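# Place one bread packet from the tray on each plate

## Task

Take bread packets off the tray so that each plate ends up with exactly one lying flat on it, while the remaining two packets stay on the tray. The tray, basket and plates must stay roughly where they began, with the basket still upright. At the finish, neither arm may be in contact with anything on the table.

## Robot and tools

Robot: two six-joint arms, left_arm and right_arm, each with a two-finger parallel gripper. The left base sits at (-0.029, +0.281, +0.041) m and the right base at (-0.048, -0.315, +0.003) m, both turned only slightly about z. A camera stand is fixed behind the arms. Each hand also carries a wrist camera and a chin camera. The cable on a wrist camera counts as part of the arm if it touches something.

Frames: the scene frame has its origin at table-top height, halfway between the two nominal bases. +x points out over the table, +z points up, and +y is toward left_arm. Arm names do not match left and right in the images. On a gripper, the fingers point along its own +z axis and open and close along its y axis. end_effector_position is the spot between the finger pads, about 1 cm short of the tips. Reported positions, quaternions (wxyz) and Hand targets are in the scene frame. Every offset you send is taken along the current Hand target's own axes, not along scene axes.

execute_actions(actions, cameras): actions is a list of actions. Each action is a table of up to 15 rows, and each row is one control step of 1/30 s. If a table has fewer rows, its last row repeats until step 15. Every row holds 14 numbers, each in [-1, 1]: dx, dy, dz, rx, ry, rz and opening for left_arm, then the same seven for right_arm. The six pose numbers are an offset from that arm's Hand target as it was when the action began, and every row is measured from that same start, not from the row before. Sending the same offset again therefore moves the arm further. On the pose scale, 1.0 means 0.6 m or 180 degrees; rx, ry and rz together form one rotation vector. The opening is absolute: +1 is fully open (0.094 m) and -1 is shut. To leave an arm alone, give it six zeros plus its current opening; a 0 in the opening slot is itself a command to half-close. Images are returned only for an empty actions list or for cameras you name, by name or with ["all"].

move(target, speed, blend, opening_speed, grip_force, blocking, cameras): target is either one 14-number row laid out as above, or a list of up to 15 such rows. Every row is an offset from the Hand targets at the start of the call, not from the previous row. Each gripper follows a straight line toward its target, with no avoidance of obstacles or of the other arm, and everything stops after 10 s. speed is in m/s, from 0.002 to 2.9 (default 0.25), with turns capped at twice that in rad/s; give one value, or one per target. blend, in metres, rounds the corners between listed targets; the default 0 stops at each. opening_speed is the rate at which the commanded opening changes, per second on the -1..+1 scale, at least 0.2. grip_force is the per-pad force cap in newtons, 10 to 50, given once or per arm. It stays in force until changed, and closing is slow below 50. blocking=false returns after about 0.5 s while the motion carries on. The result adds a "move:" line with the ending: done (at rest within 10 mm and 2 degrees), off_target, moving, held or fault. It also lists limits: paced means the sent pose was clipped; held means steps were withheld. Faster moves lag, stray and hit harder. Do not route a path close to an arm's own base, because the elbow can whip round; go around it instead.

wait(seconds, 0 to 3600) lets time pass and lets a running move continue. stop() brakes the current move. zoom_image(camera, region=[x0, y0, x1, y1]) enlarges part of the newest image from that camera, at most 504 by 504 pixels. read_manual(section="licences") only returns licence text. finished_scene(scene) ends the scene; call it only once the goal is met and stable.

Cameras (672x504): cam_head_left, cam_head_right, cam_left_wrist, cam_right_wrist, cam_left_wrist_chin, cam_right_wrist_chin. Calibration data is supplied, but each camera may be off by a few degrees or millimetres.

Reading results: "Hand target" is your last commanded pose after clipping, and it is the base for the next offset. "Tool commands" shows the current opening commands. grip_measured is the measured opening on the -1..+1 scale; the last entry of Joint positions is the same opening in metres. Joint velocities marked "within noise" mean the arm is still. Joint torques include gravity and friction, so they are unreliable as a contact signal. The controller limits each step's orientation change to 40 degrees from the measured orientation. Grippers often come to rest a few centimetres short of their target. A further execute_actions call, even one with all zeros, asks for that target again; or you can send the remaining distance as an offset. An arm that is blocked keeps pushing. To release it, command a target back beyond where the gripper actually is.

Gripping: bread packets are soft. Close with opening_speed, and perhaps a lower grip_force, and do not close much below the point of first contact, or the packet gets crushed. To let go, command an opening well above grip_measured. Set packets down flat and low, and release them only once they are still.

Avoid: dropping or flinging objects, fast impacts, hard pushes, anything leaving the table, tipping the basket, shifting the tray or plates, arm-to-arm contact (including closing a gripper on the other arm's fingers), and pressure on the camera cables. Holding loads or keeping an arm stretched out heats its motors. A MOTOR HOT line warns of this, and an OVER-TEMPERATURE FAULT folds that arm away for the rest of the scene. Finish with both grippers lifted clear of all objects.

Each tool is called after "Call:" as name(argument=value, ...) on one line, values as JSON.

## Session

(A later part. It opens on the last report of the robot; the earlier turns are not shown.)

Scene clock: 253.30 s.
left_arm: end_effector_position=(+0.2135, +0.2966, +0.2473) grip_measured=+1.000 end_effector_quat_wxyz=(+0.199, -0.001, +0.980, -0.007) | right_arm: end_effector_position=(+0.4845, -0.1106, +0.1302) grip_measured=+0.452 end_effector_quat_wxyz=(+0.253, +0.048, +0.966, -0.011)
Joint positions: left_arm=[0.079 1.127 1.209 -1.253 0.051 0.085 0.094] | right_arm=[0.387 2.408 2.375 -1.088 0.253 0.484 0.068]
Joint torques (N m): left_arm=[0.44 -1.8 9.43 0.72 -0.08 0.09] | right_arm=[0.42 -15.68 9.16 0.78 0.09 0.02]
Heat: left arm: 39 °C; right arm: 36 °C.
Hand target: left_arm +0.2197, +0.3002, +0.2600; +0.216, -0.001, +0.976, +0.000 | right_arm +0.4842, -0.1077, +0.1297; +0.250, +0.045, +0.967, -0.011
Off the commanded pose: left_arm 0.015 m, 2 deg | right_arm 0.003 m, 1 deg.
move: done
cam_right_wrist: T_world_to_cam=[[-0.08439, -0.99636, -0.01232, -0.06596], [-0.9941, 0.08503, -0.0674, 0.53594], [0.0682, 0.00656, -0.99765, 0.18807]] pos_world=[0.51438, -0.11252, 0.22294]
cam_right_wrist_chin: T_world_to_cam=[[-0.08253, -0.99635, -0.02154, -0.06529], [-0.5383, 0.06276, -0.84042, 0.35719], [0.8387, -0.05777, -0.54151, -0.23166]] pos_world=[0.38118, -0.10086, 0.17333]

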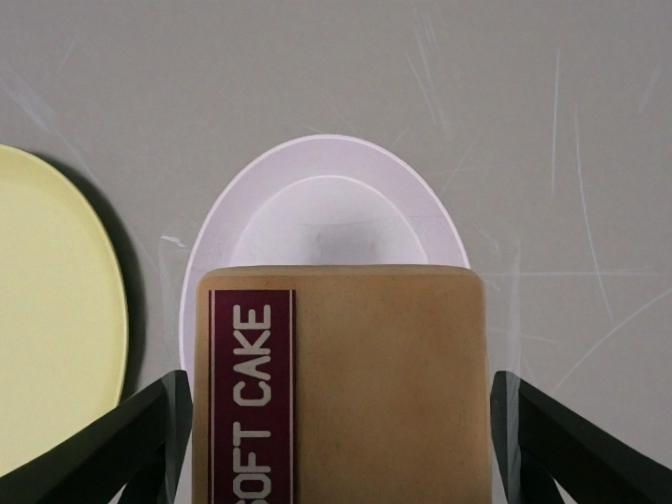

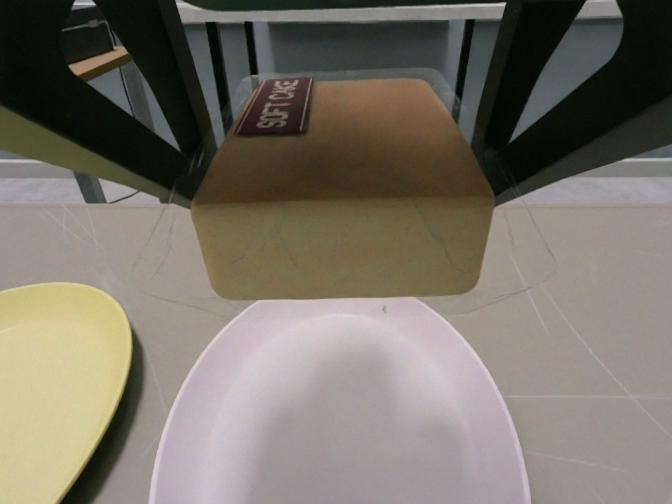

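Call:
move(target=[[0,0,0,0,0,0,1,0.113,0,0.204,0,0,0,0.45]], speed=0.08)

Call:
move(target=[[0,0,0,0,0,0,1,0,0,0,0,0,0,0.85]], opening_speed=0.3, cameras=["cam_right_wrist_chin"])

Call:
move(target=[[0,0,0,0,0,0,1,-0.113,0,-0.204,0,0,0,0.85]], speed=0.1, cameras=["cam_right_wrist","cam_right_wrist_chin"])

Scene clock: 265.87 s.
left_arm: end_effector_position=(+0.2135, +0.2966, +0.2473) grip_measured=+1.000 end_effector_quat_wxyz=(+0.199, -0.001, +0.980, -0.007) | right_arm: end_effector_position=(+0.4898, -0.1081, +0.0190) grip_measured=+0.452 end_effector_quat_wxyz=(+0.270, +0.050, +0.962, -0.002)
Joint positions: left_arm=[0.079 1.127 1.209 -1.253 0.051 0.085 0.094] | right_arm=[0.387 2.408 1.913 -0.587 0.253 0.484 0.068]
Joint torques (N m): left_arm=[0.43 -1.8 9.44 0.73 -0.08 0.08] | right_arm=[0.42 -13.04 5.91 1.12 0.1 0.03]
Heat: left arm: 39 °C; right arm: 36 °C.
Hand target: left_arm +0.2197, +0.3002, +0.2600; +0.216, -0.001, +0.976, +0.000 | right_arm +0.4842, -0.1077, -0.0103; +0.250, +0.045, +0.967, -0.011
Off the commanded pose: left_arm 0.015 m, 2 deg | right_arm 0.030 m, 3 deg.
move: off_target (right_arm)

Scene clock: 267.50 s.
left_arm: end_effector_position=(+0.2135, +0.2966, +0.2473) grip_measured=+1.000 end_effector_quat_wxyz=(+0.199, -0.001, +0.980, -0.007) | right_arm: end_effector_position=(+0.4905, -0.1077, +0.0195) grip_measured=+0.848 end_effector_quat_wxyz=(+0.271, +0.050, +0.961, -0.001)
Joint positions: left_arm=[0.079 1.127 1.209 -1.253 0.051 0.085 0.094] | right_arm=[0.387 2.408 1.913 -0.583 0.253 0.484 0.087]
Joint torques (N m): left_arm=[0.44 -1.78 9.44 0.72 -0.09 0.08] | right_arm=[0.4 -13.04 5.96 1.09 0.09 0.02]
Heat: left arm: 39 °C; right arm: 36 °C.
Hand target: left_arm +0.2197, +0.3002, +0.2600; +0.216, -0.001, +0.976, +0.000 | right_arm +0.4842, -0.1077, -0.0103; +0.250, +0.045, +0.967, -0.011
Off the commanded pose: left_arm 0.015 m, 2 deg | right_arm 0.030 m, 3 deg.
move: done
cam_right_wrist_chin: T_world_to_cam=[[-0.08122, -0.99576, -0.0432, -0.06448], [-0.50521, 0.0785, -0.85942, 0.25298], [0.85916, -0.04798, -0.50944, -0.30614]] pos_world=[0.3856, -0.09875, 0.05867]

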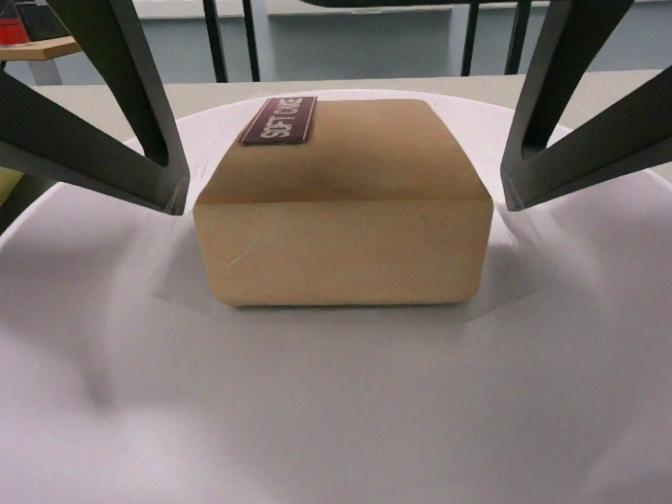

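Scene clock: 270.03 s.
left_arm: end_effector_position=(+0.2135, +0.2966, +0.2473) grip_measured=+1.000 end_effector_quat_wxyz=(+0.199, -0.001, +0.980, -0.007) | right_arm: end_effector_position=(+0.4855, -0.1101, +0.1312) grip_measured=+0.849 end_effector_quat_wxyz=(+0.255, +0.048, +0.966, -0.010)
Joint positions: left_arm=[0.079 1.127 1.209 -1.253 0.051 0.085 0.094] | right_arm=[0.387 2.408 2.376 -1.084 0.253 0.484 0.087]
Joint torques (N m): left_arm=[0.44 -1.8 9.46 0.73 -0.09 0.08] | right_arm=[0.39 -15.68 9.01 0.76 0.1 0.02]
Heat: left arm: 39 °C; right arm: 36 °C.
Hand target: left_arm +0.2197, +0.3002, +0.2600; +0.216, -0.001, +0.976, +0.000 | right_arm +0.4843, -0.1077, +0.1296; +0.250, +0.045, +0.967, -0.011
Off the commanded pose: left_arm 0.015 m, 2 deg | right_arm 0.003 m, 1 deg.
move: done
cam_right_wrist: T_world_to_cam=[[-0.08438, -0.99632, -0.01503, -0.06499], [-0.99376, 0.08525, -0.07199, 0.53745], [0.073, 0.00886, -0.99729, 0.18684]] pos_world=[0.51497, -0.11223, 0.22404]
cam_right_wrist_chin: T_world_to_cam=[[-0.08244, -0.9963, -0.02431, -0.06446], [-0.53427, 0.06478, -0.84283, 0.3571], [0.84129, -0.0565, -0.53763, -0.23358]] pos_world=[0.38198, -0.10055, 0.17383]

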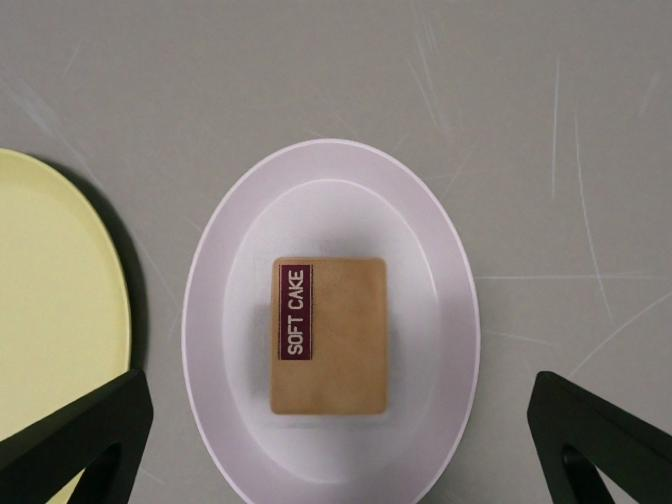

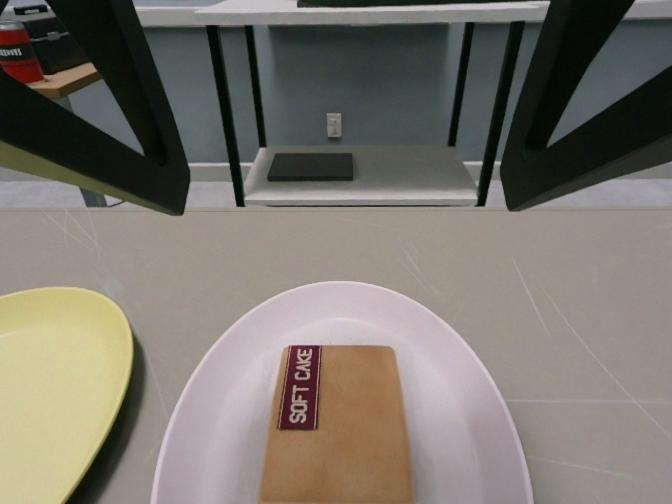

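Call:
move(target=[[0,0,0,0,0,0,0.85,0.3127,-0.3617,-0.402,0,0,0,0.85],[-0.081,-0.42,0.24,0,0,0,0.85,0.3127,-0.3617,-0.402,0,0,0,0.85]], cameras=["cam_left_wrist","cam_left_wrist_chin"])

Scene clock: 286.03 s.
left_arm: end_effector_position=(+0.3134, +0.0539, +0.1405) grip_measured=+0.852 end_effector_quat_wxyz=(+0.198, +0.007, +0.980, +0.003) | right_arm: end_effector_position=(+0.1909, -0.2969, +0.2497) grip_measured=+0.849 end_effector_quat_wxyz=(+0.254, +0.046, +0.966, -0.013)
Joint positions: left_arm=[-0.717 1.821 1.413 -0.853 -0.256 -0.645 0.087] | right_arm=[0.112 1.077 1.306 -1.3 0.13 0.231 0.087]
Joint torques (N m): left_arm=[-0.1 -7.41 9.69 0.63 -0.3 -0.07] | right_arm=[-0.4 -3.28 6.35 0.84 -0.02 -0.02]
Heat: left arm: 39 °C; right arm: 37 °C.
Hand target: left_arm +0.3248, +0.0484, +0.1497; +0.216, -0.001, +0.976, +0.000 | right_arm +0.1845, -0.2980, +0.2499; +0.250, +0.045, +0.967, -0.011
Off the commanded pose: left_arm 0.016 m, 2 deg | right_arm 0.006 m, 1 deg.
move: off_target (left_arm)
cam_left_wrist: T_world_to_cam=[[0.00655, -0.99952, -0.03028, 0.05818], [-0.99937, -0.00761, 0.03479, 0.34785], [-0.03501, 0.03003, -0.99894, 0.24249]] pos_world=[0.35574, 0.05352, 0.23189]
cam_left_wrist_chin: T_world_to_cam=[[-0.00897, -0.99965, -0.0248, 0.05848], [-0.65146, 0.02466, -0.75829, 0.28924], [0.75863, 0.00935, -0.65145, -0.0341]] pos_world=[0.21482, 0.05165, 0.19856]

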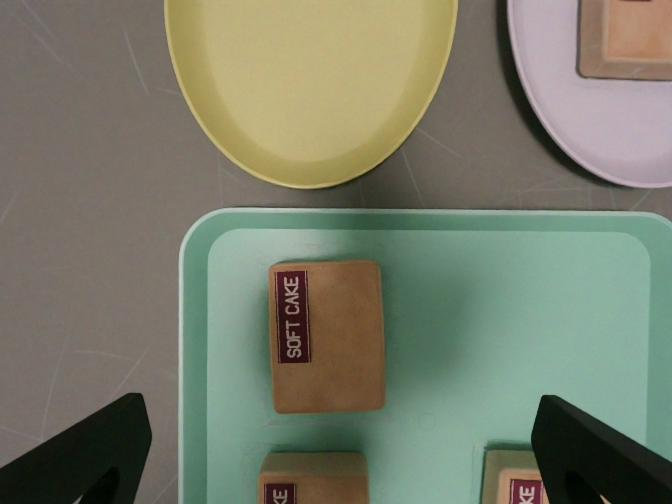

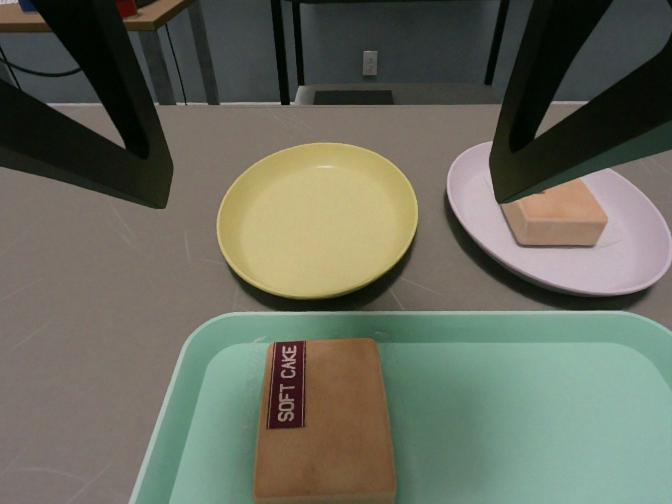

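Call:
move(target=[[0.0545,0.0193,0.0665,0,0,0,0.75,0,0,0,0,0,0,0.85],[0.118,0.0193,0.2024,0,0,0,0.75,0,0,0,0,0,0,0.85]], speed=0.1, cameras=["cam_left_wrist","cam_left_wrist_chin"])

Scene clock: 301.70 s.
left_arm: end_effector_position=(+0.3112, +0.0567, +0.0164) grip_measured=+0.752 end_effector_quat_wxyz=(+0.214, +0.003, +0.977, -0.007) | right_arm: end_effector_position=(+0.1909, -0.2969, +0.2497) grip_measured=+0.849 end_effector_quat_wxyz=(+0.254, +0.046, +0.966, -0.013)
Joint positions: left_arm=[-0.717 1.975 1.067 -0.315 -0.26 -0.647 0.082] | right_arm=[0.112 1.077 1.306 -1.3 0.13 0.231 0.087]
Joint torques (N m): left_arm=[0.02 -7.62 4.3 0.83 -0.27 -0.05] | right_arm=[-0.4 -3.29 6.35 0.84 -0.02 -0.02]
Heat: left arm: 39 °C; right arm: 37 °C.
Hand target: left_arm +0.3118, +0.0601, +0.0098; +0.216, -0.001, +0.976, +0.000 | right_arm +0.1845, -0.2980, +0.2499; +0.250, +0.045, +0.967, -0.011
Off the commanded pose: left_arm 0.008 m, 1 deg | right_arm 0.006 m, 1 deg.
move: done
cam_left_wrist: T_world_to_cam=[[0.00958, -0.99992, -0.00826, 0.05584], [-0.99995, -0.0096, 0.00348, 0.35088], [-0.00356, 0.00823, -0.99996, 0.10985]] pos_world=[0.35072, 0.0583, 0.10908]
cam_left_wrist_chin: T_world_to_cam=[[-0.00613, -0.99998, -0.00333, 0.05693], [-0.62737, 0.00644, -0.7787, 0.18754], [0.7787, -0.00268, -0.62739, -0.11933]] pos_world=[0.21093, 0.0554, 0.07136]

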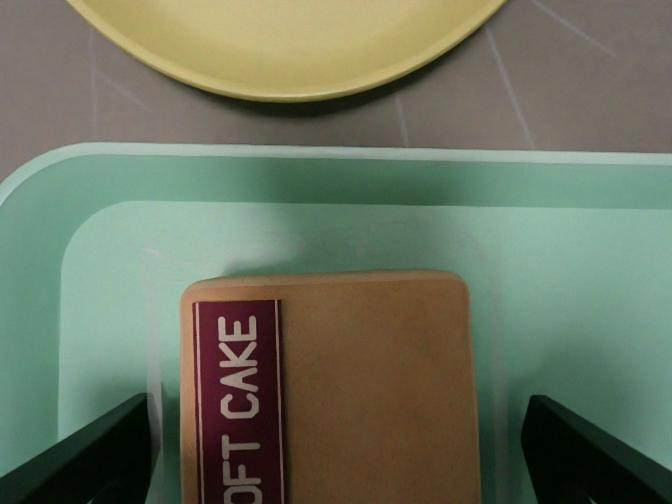

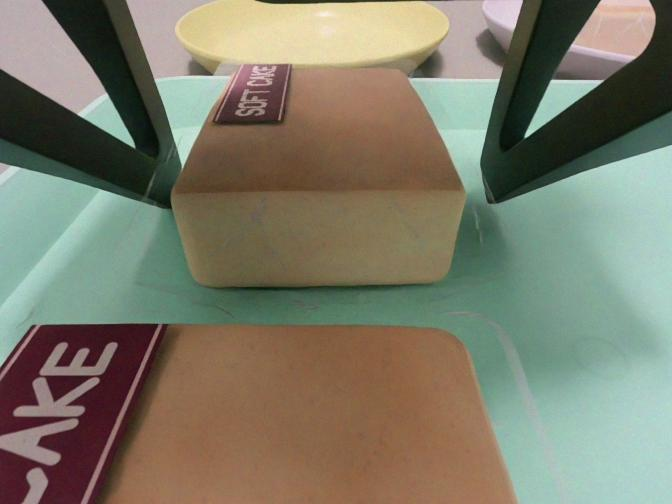

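Call:
move(target=[[0,0,0,0,0,0,0.03,0,0,0,0,0,0,0.85]], opening_speed=0.3, grip_force=50)

Call:
move(target=[[-0.0845,0,-0.181,0,0,0,0.03,0,0,0,0,0,0,0.85]], speed=0.1, cameras=["cam_left_wrist","cam_left_wrist_chin"])

Scene clock: 310.33 s.
left_arm: end_effector_position=(+0.3113, +0.0566, +0.0165) grip_measured=+0.205 end_effector_quat_wxyz=(+0.214, +0.003, +0.977, -0.007) | right_arm: end_effector_position=(+0.1909, -0.2969, +0.2497) grip_measured=+0.849 end_effector_quat_wxyz=(+0.254, +0.046, +0.966, -0.013)
Joint positions: left_arm=[-0.717 1.975 1.067 -0.315 -0.26 -0.647 0.057] | right_arm=[0.112 1.077 1.306 -1.3 0.13 0.231 0.087]
Joint torques (N m): left_arm=[0.03 -7.64 4.31 0.84 -0.27 -0.05] | right_arm=[-0.4 -3.29 6.37 0.84 -0.02 -0.03]
Heat: left arm: 37 °C; right arm: 37 °C.
Hand target: left_arm +0.3118, +0.0601, +0.0098; +0.216, +0.000, +0.976, +0.000 | right_arm +0.1845, -0.2980, +0.2499; +0.250, +0.045, +0.967, -0.011
Off the commanded pose: left_arm 0.007 m, 1 deg | right_arm 0.006 m, 1 deg.
move: done

Scene clock: 312.50 s.
left_arm: end_effector_position=(+0.2982, +0.0677, +0.0981) grip_measured=+0.172 end_effector_quat_wxyz=(+0.179, +0.009, +0.984, +0.022) | right_arm: end_effector_position=(+0.1909, -0.2969, +0.2497) grip_measured=+0.849 end_effector_quat_wxyz=(+0.254, +0.046, +0.966, -0.013)
Joint positions: left_arm=[-0.717 1.83 1.265 -0.752 -0.261 -0.647 0.055] | right_arm=[0.112 1.077 1.306 -1.3 0.13 0.231 0.087]
Joint torques (N m): left_arm=[0.05 -12.12 9.48 0.47 -0.27 -0.05] | right_arm=[-0.4 -3.29 6.35 0.84 -0.02 -0.02]
Heat: left arm: 38 °C; right arm: 37 °C.
Hand target: left_arm +0.3120, +0.0600, +0.1297; +0.216, -0.001, +0.976, +0.000 | right_arm +0.1845, -0.2980, +0.2499; +0.250, +0.045, +0.967, -0.011
Off the commanded pose: left_arm 0.035 m, 5 deg | right_arm 0.006 m, 1 deg.
move: off_target (left_arm)
cam_left_wrist: T_world_to_cam=[[0.00696, -0.99759, -0.06899, 0.07427], [-0.9972, -0.01207, 0.07386, 0.33024], [-0.07451, 0.06829, -0.99488, 0.20802]] pos_world=[0.3443, 0.06387, 0.18769]
cam_left_wrist_chin: T_world_to_cam=[[-0.00836, -0.99798, -0.06301, 0.07447], [-0.68102, 0.05182, -0.73043, 0.25111], [0.73222, 0.0368, -0.68007, -0.04151]] pos_world=[0.20203, 0.06283, 0.15988]

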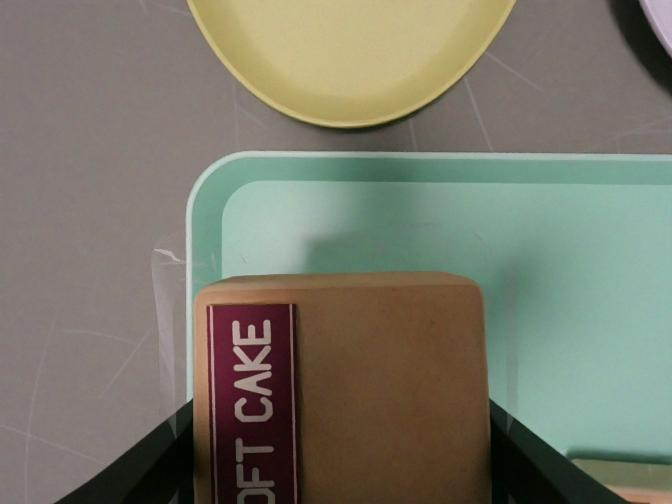

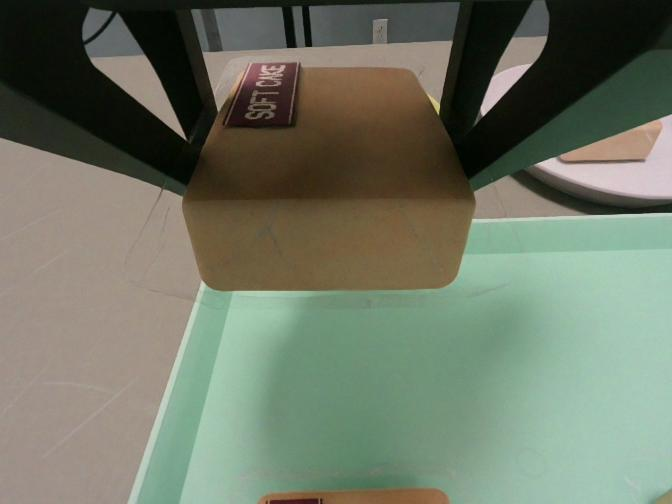

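Call:
move(target=[[-0.266,0.007,0.091,0,-0.017,0,0.03,0,0,0,0,0,0,0.85]], speed=0.12, cameras=["cam_left_wrist","cam_left_wrist_chin"])

Scene clock: 330.93 s.
left_arm: end_effector_position=(+0.4705, +0.0686, +0.1409) grip_measured=+0.170 end_effector_quat_wxyz=(+0.230, -0.002, +0.973, +0.006) | right_arm: end_effector_position=(+0.1909, -0.2969, +0.2497) grip_measured=+0.849 end_effector_quat_wxyz=(+0.254, +0.046, +0.966, -0.013)
Joint positions: left_arm=[-0.494 2.273 2.052 -0.936 -0.218 -0.433 0.055] | right_arm=[0.112 1.077 1.306 -1.3 0.13 0.231 0.087]
Joint torques (N m): left_arm=[0.01 -10.89 10.15 0.78 -0.11 0.07] | right_arm=[-0.4 -3.28 6.34 0.84 -0.02 -0.03]
Heat: left arm: 38 °C; right arm: 36 °C.
Hand target: left_arm +0.4797, +0.0643, +0.1475; +0.242, +0.000, +0.970, +0.000 | right_arm +0.1845, -0.2980, +0.2499; +0.250, +0.045, +0.967, -0.011
Off the commanded pose: left_arm 0.012 m, 2 deg | right_arm 0.006 m, 1 deg.
move: off_target (left_arm)
cam_left_wrist: T_world_to_cam=[[0.02535, -0.99922, -0.03038, 0.06294], [-0.99922, -0.02441, -0.03105, 0.51536], [0.03028, 0.03115, -0.99906, 0.21716]] pos_world=[0.50679, 0.06871, 0.23486]
cam_left_wrist_chin: T_world_to_cam=[[0.00953, -0.99962, -0.02602, 0.06607], [-0.60052, 0.01509, -0.79947, 0.37408], [0.79955, 0.02324, -0.60015, -0.18062]] pos_world=[0.36843, 0.0646, 0.19238]

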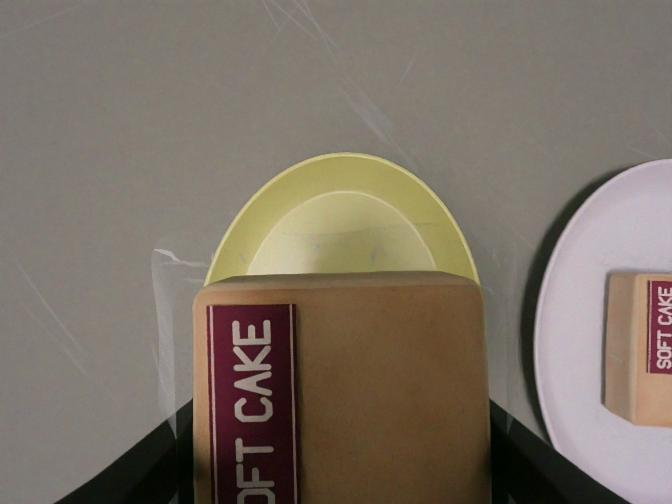

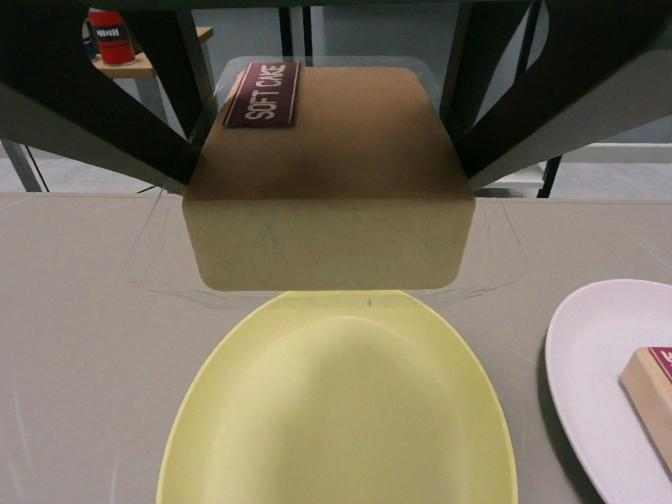

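Call:
move(target=[[0.107,0,0.184,0,0,0,0.03,0,0,0,0,0,0,0.85]], speed=0.08, cameras=["cam_left_wrist","cam_left_wrist_chin"])

Scene clock: 342.27 s.
left_arm: end_effector_position=(+0.4743, +0.0667, +0.0279) grip_measured=+0.170 end_effector_quat_wxyz=(+0.241, -0.003, +0.971, +0.001) | right_arm: end_effector_position=(+0.1909, -0.2969, +0.2497) grip_measured=+0.849 end_effector_quat_wxyz=(+0.254, +0.046, +0.966, -0.013)
Joint positions: left_arm=[-0.494 2.362 1.737 -0.508 -0.218 -0.433 0.055] | right_arm=[0.112 1.077 1.306 -1.3 0.13 0.231 0.087]
Joint torques (N m): left_arm=[-0.38 -11.36 5.46 1.05 -0.12 0.03] | right_arm=[-0.4 -3.28 6.35 0.84 -0.02 -0.03]
Heat: left arm: 38 °C; right arm: 36 °C.
Hand target: left_arm +0.4749, +0.0643, +0.0199; +0.242, +0.000, +0.970, +0.000 | right_arm +0.1845, -0.2980, +0.2499; +0.250, +0.045, +0.967, -0.011
Off the commanded pose: left_arm 0.008 m, 0 deg | right_arm 0.006 m, 1 deg.
move: done
cam_left_wrist: T_world_to_cam=[[0.02597, -0.99948, -0.01882, 0.05692], [-0.99833, -0.02496, -0.05218, 0.51585], [0.05168, 0.02015, -0.99846, 0.09481]] pos_world=[0.5086, 0.06785, 0.12266]
cam_left_wrist_chin: T_world_to_cam=[[0.00996, -0.99984, -0.01481, 0.06057], [-0.5833, 0.00623, -0.81223, 0.27878], [0.81219, 0.01673, -0.58315, -0.25741]] pos_world=[0.37108, 0.06313, 0.07722]

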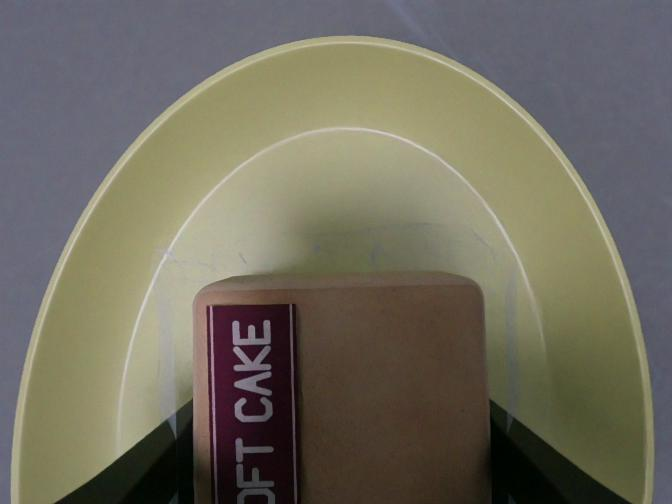

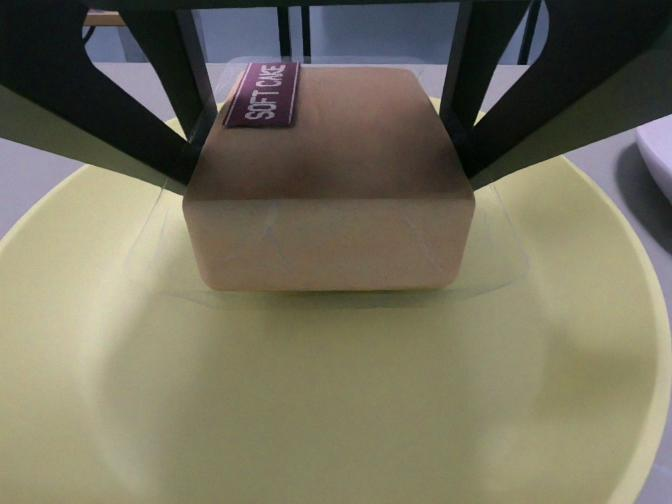

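Call:
move(target=[[0.0102,0,0.0195,0,0.012,0,0.03,0,0,0,0,0,0,0.85]], speed=0.05, cameras=["cam_left_wrist_chin"])

Scene clock: 346.27 s.
left_arm: end_effector_position=(+0.4723, +0.0664, +0.0179) grip_measured=+0.170 end_effector_quat_wxyz=(+0.233, -0.002, +0.973, +0.001) | right_arm: end_effector_position=(+0.1909, -0.2969, +0.2497) grip_measured=+0.849 end_effector_quat_wxyz=(+0.254, +0.046, +0.966, -0.013)
Joint positions: left_arm=[-0.494 2.381 1.738 -0.505 -0.211 -0.433 0.055] | right_arm=[0.112 1.077 1.306 -1.3 0.13 0.231 0.087]
Joint torques (N m): left_arm=[0.13 -9.76 8.5 0.7 -0.03 0.02] | right_arm=[-0.43 -3.29 6.35 0.84 -0.02 -0.02]
Heat: left arm: 37 °C; right arm: 36 °C.
Hand target: left_arm +0.4749, +0.0644, +0.0066; +0.224, -0.001, +0.975, +0.001 | right_arm +0.1845, -0.2980, +0.2499; +0.250, +0.045, +0.967, -0.011
Off the commanded pose: left_arm 0.012 m, 1 deg | right_arm 0.006 m, 1 deg.
move: off_target (left_arm)
cam_left_wrist_chin: T_world_to_cam=[[0.0073, -0.99983, -0.01666, 0.06146], [-0.59666, 0.00902, -0.80244, 0.27541], [0.80246, 0.0158, -0.5965, -0.25676]] pos_world=[0.36992, 0.06303, 0.06887]

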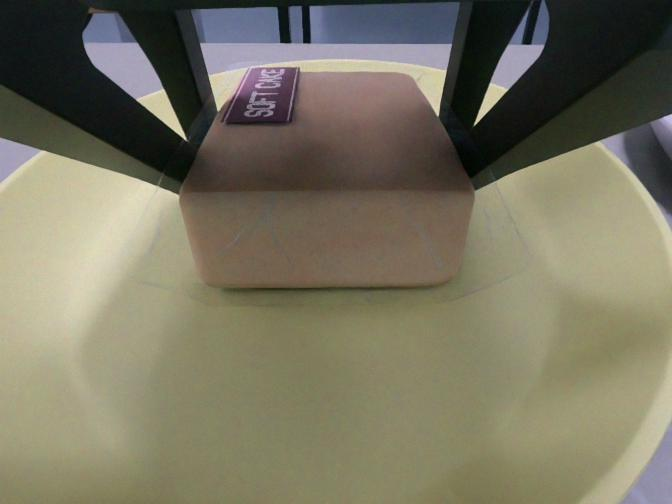

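Call:
move(target=[[0,0,0,0,0,0,0.85,0,0,0,0,0,0,0.85]], opening_speed=0.3)

Call:
move(target=[[-0.1095,0,-0.225,0,0,0,0.85,0,0,0,0,0,0,0.85]], speed=0.1, cameras=["cam_left_wrist","cam_left_wrist_chin"])

Scene clock: 355.13 s.
left_arm: end_effector_position=(+0.4728, +0.0657, +0.0162) grip_measured=+0.847 end_effector_quat_wxyz=(+0.232, -0.001, +0.973, +0.000) | right_arm: end_effector_position=(+0.1909, -0.2969, +0.2497) grip_measured=+0.849 end_effector_quat_wxyz=(+0.254, +0.046, +0.966, -0.013)
Joint positions: left_arm=[-0.494 2.387 1.741 -0.503 -0.209 -0.433 0.087] | right_arm=[0.112 1.077 1.306 -1.3 0.13 0.231 0.087]
Joint torques (N m): left_arm=[0.14 -10.1 8.35 0.67 -0.05 0.01] | right_arm=[-0.42 -3.28 6.37 0.85 -0.02 -0.03]
Heat: left arm: 38 °C; right arm: 36 °C.
Hand target: left_arm +0.4749, +0.0644, +0.0067; +0.224, +0.000, +0.975, +0.000 | right_arm +0.1845, -0.2980, +0.2499; +0.250, +0.045, +0.967, -0.011
Off the commanded pose: left_arm 0.010 m, 1 deg | right_arm 0.006 m, 1 deg.
move: done

Scene clock: 357.70 s.
left_arm: end_effector_position=(+0.4653, +0.0682, +0.1187) grip_measured=+0.848 end_effector_quat_wxyz=(+0.187, +0.005, +0.982, +0.019) | right_arm: end_effector_position=(+0.1909, -0.2969, +0.2497) grip_measured=+0.849 end_effector_quat_wxyz=(+0.254, +0.046, +0.966, -0.013)
Joint positions: left_arm=[-0.494 2.358 2.144 -1.035 -0.202 -0.433 0.087] | right_arm=[0.112 1.077 1.306 -1.3 0.13 0.231 0.087]
Joint torques (N m): left_arm=[0.16 -16.39 9.77 0.58 -0.11 0.01] | right_arm=[-0.4 -3.28 6.35 0.84 -0.02 -0.02]
Heat: left arm: 38 °C; right arm: 36 °C.
Hand target: left_arm +0.4751, +0.0643, +0.1568; +0.224, +0.000, +0.975, +0.000 | right_arm +0.1845, -0.2980, +0.2499; +0.250, +0.045, +0.967, -0.011
Off the commanded pose: left_arm 0.040 m, 5 deg | right_arm 0.006 m, 1 deg.
move: off_target (left_arm)
cam_left_wrist: T_world_to_cam=[[0.01575, -0.99799, -0.06136, 0.07007], [-0.99821, -0.01923, 0.05659, 0.49824], [-0.05766, 0.06035, -0.99651, 0.2338]] pos_world=[0.50973, 0.0654, 0.20909]
cam_left_wrist_chin: T_world_to_cam=[[0.00025, -0.99846, -0.05552, 0.07288], [-0.66855, 0.04113, -0.74253, 0.37627], [0.74367, 0.0373, -0.66751, -0.15671]] pos_world=[0.36807, 0.06313, 0.17883]

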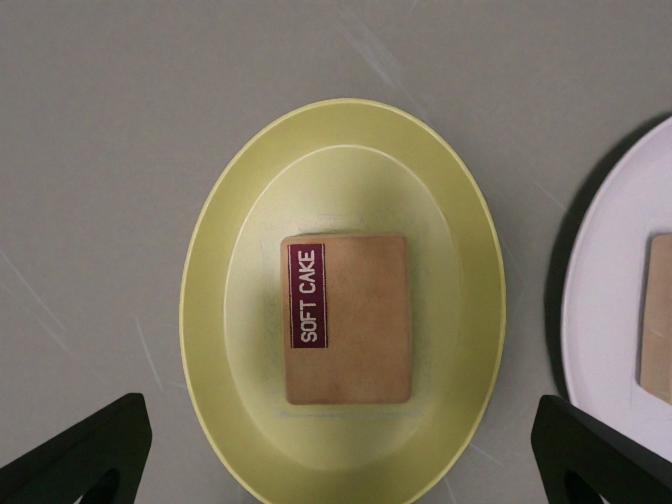

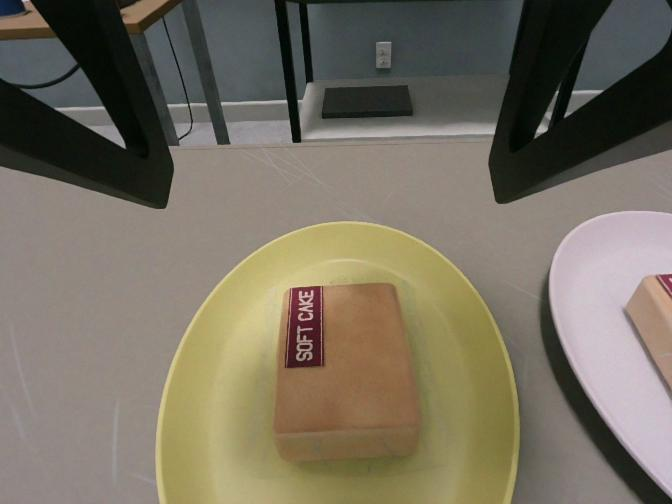

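Call:
finished_scene(scene=2)

The scene is finished: the task was done.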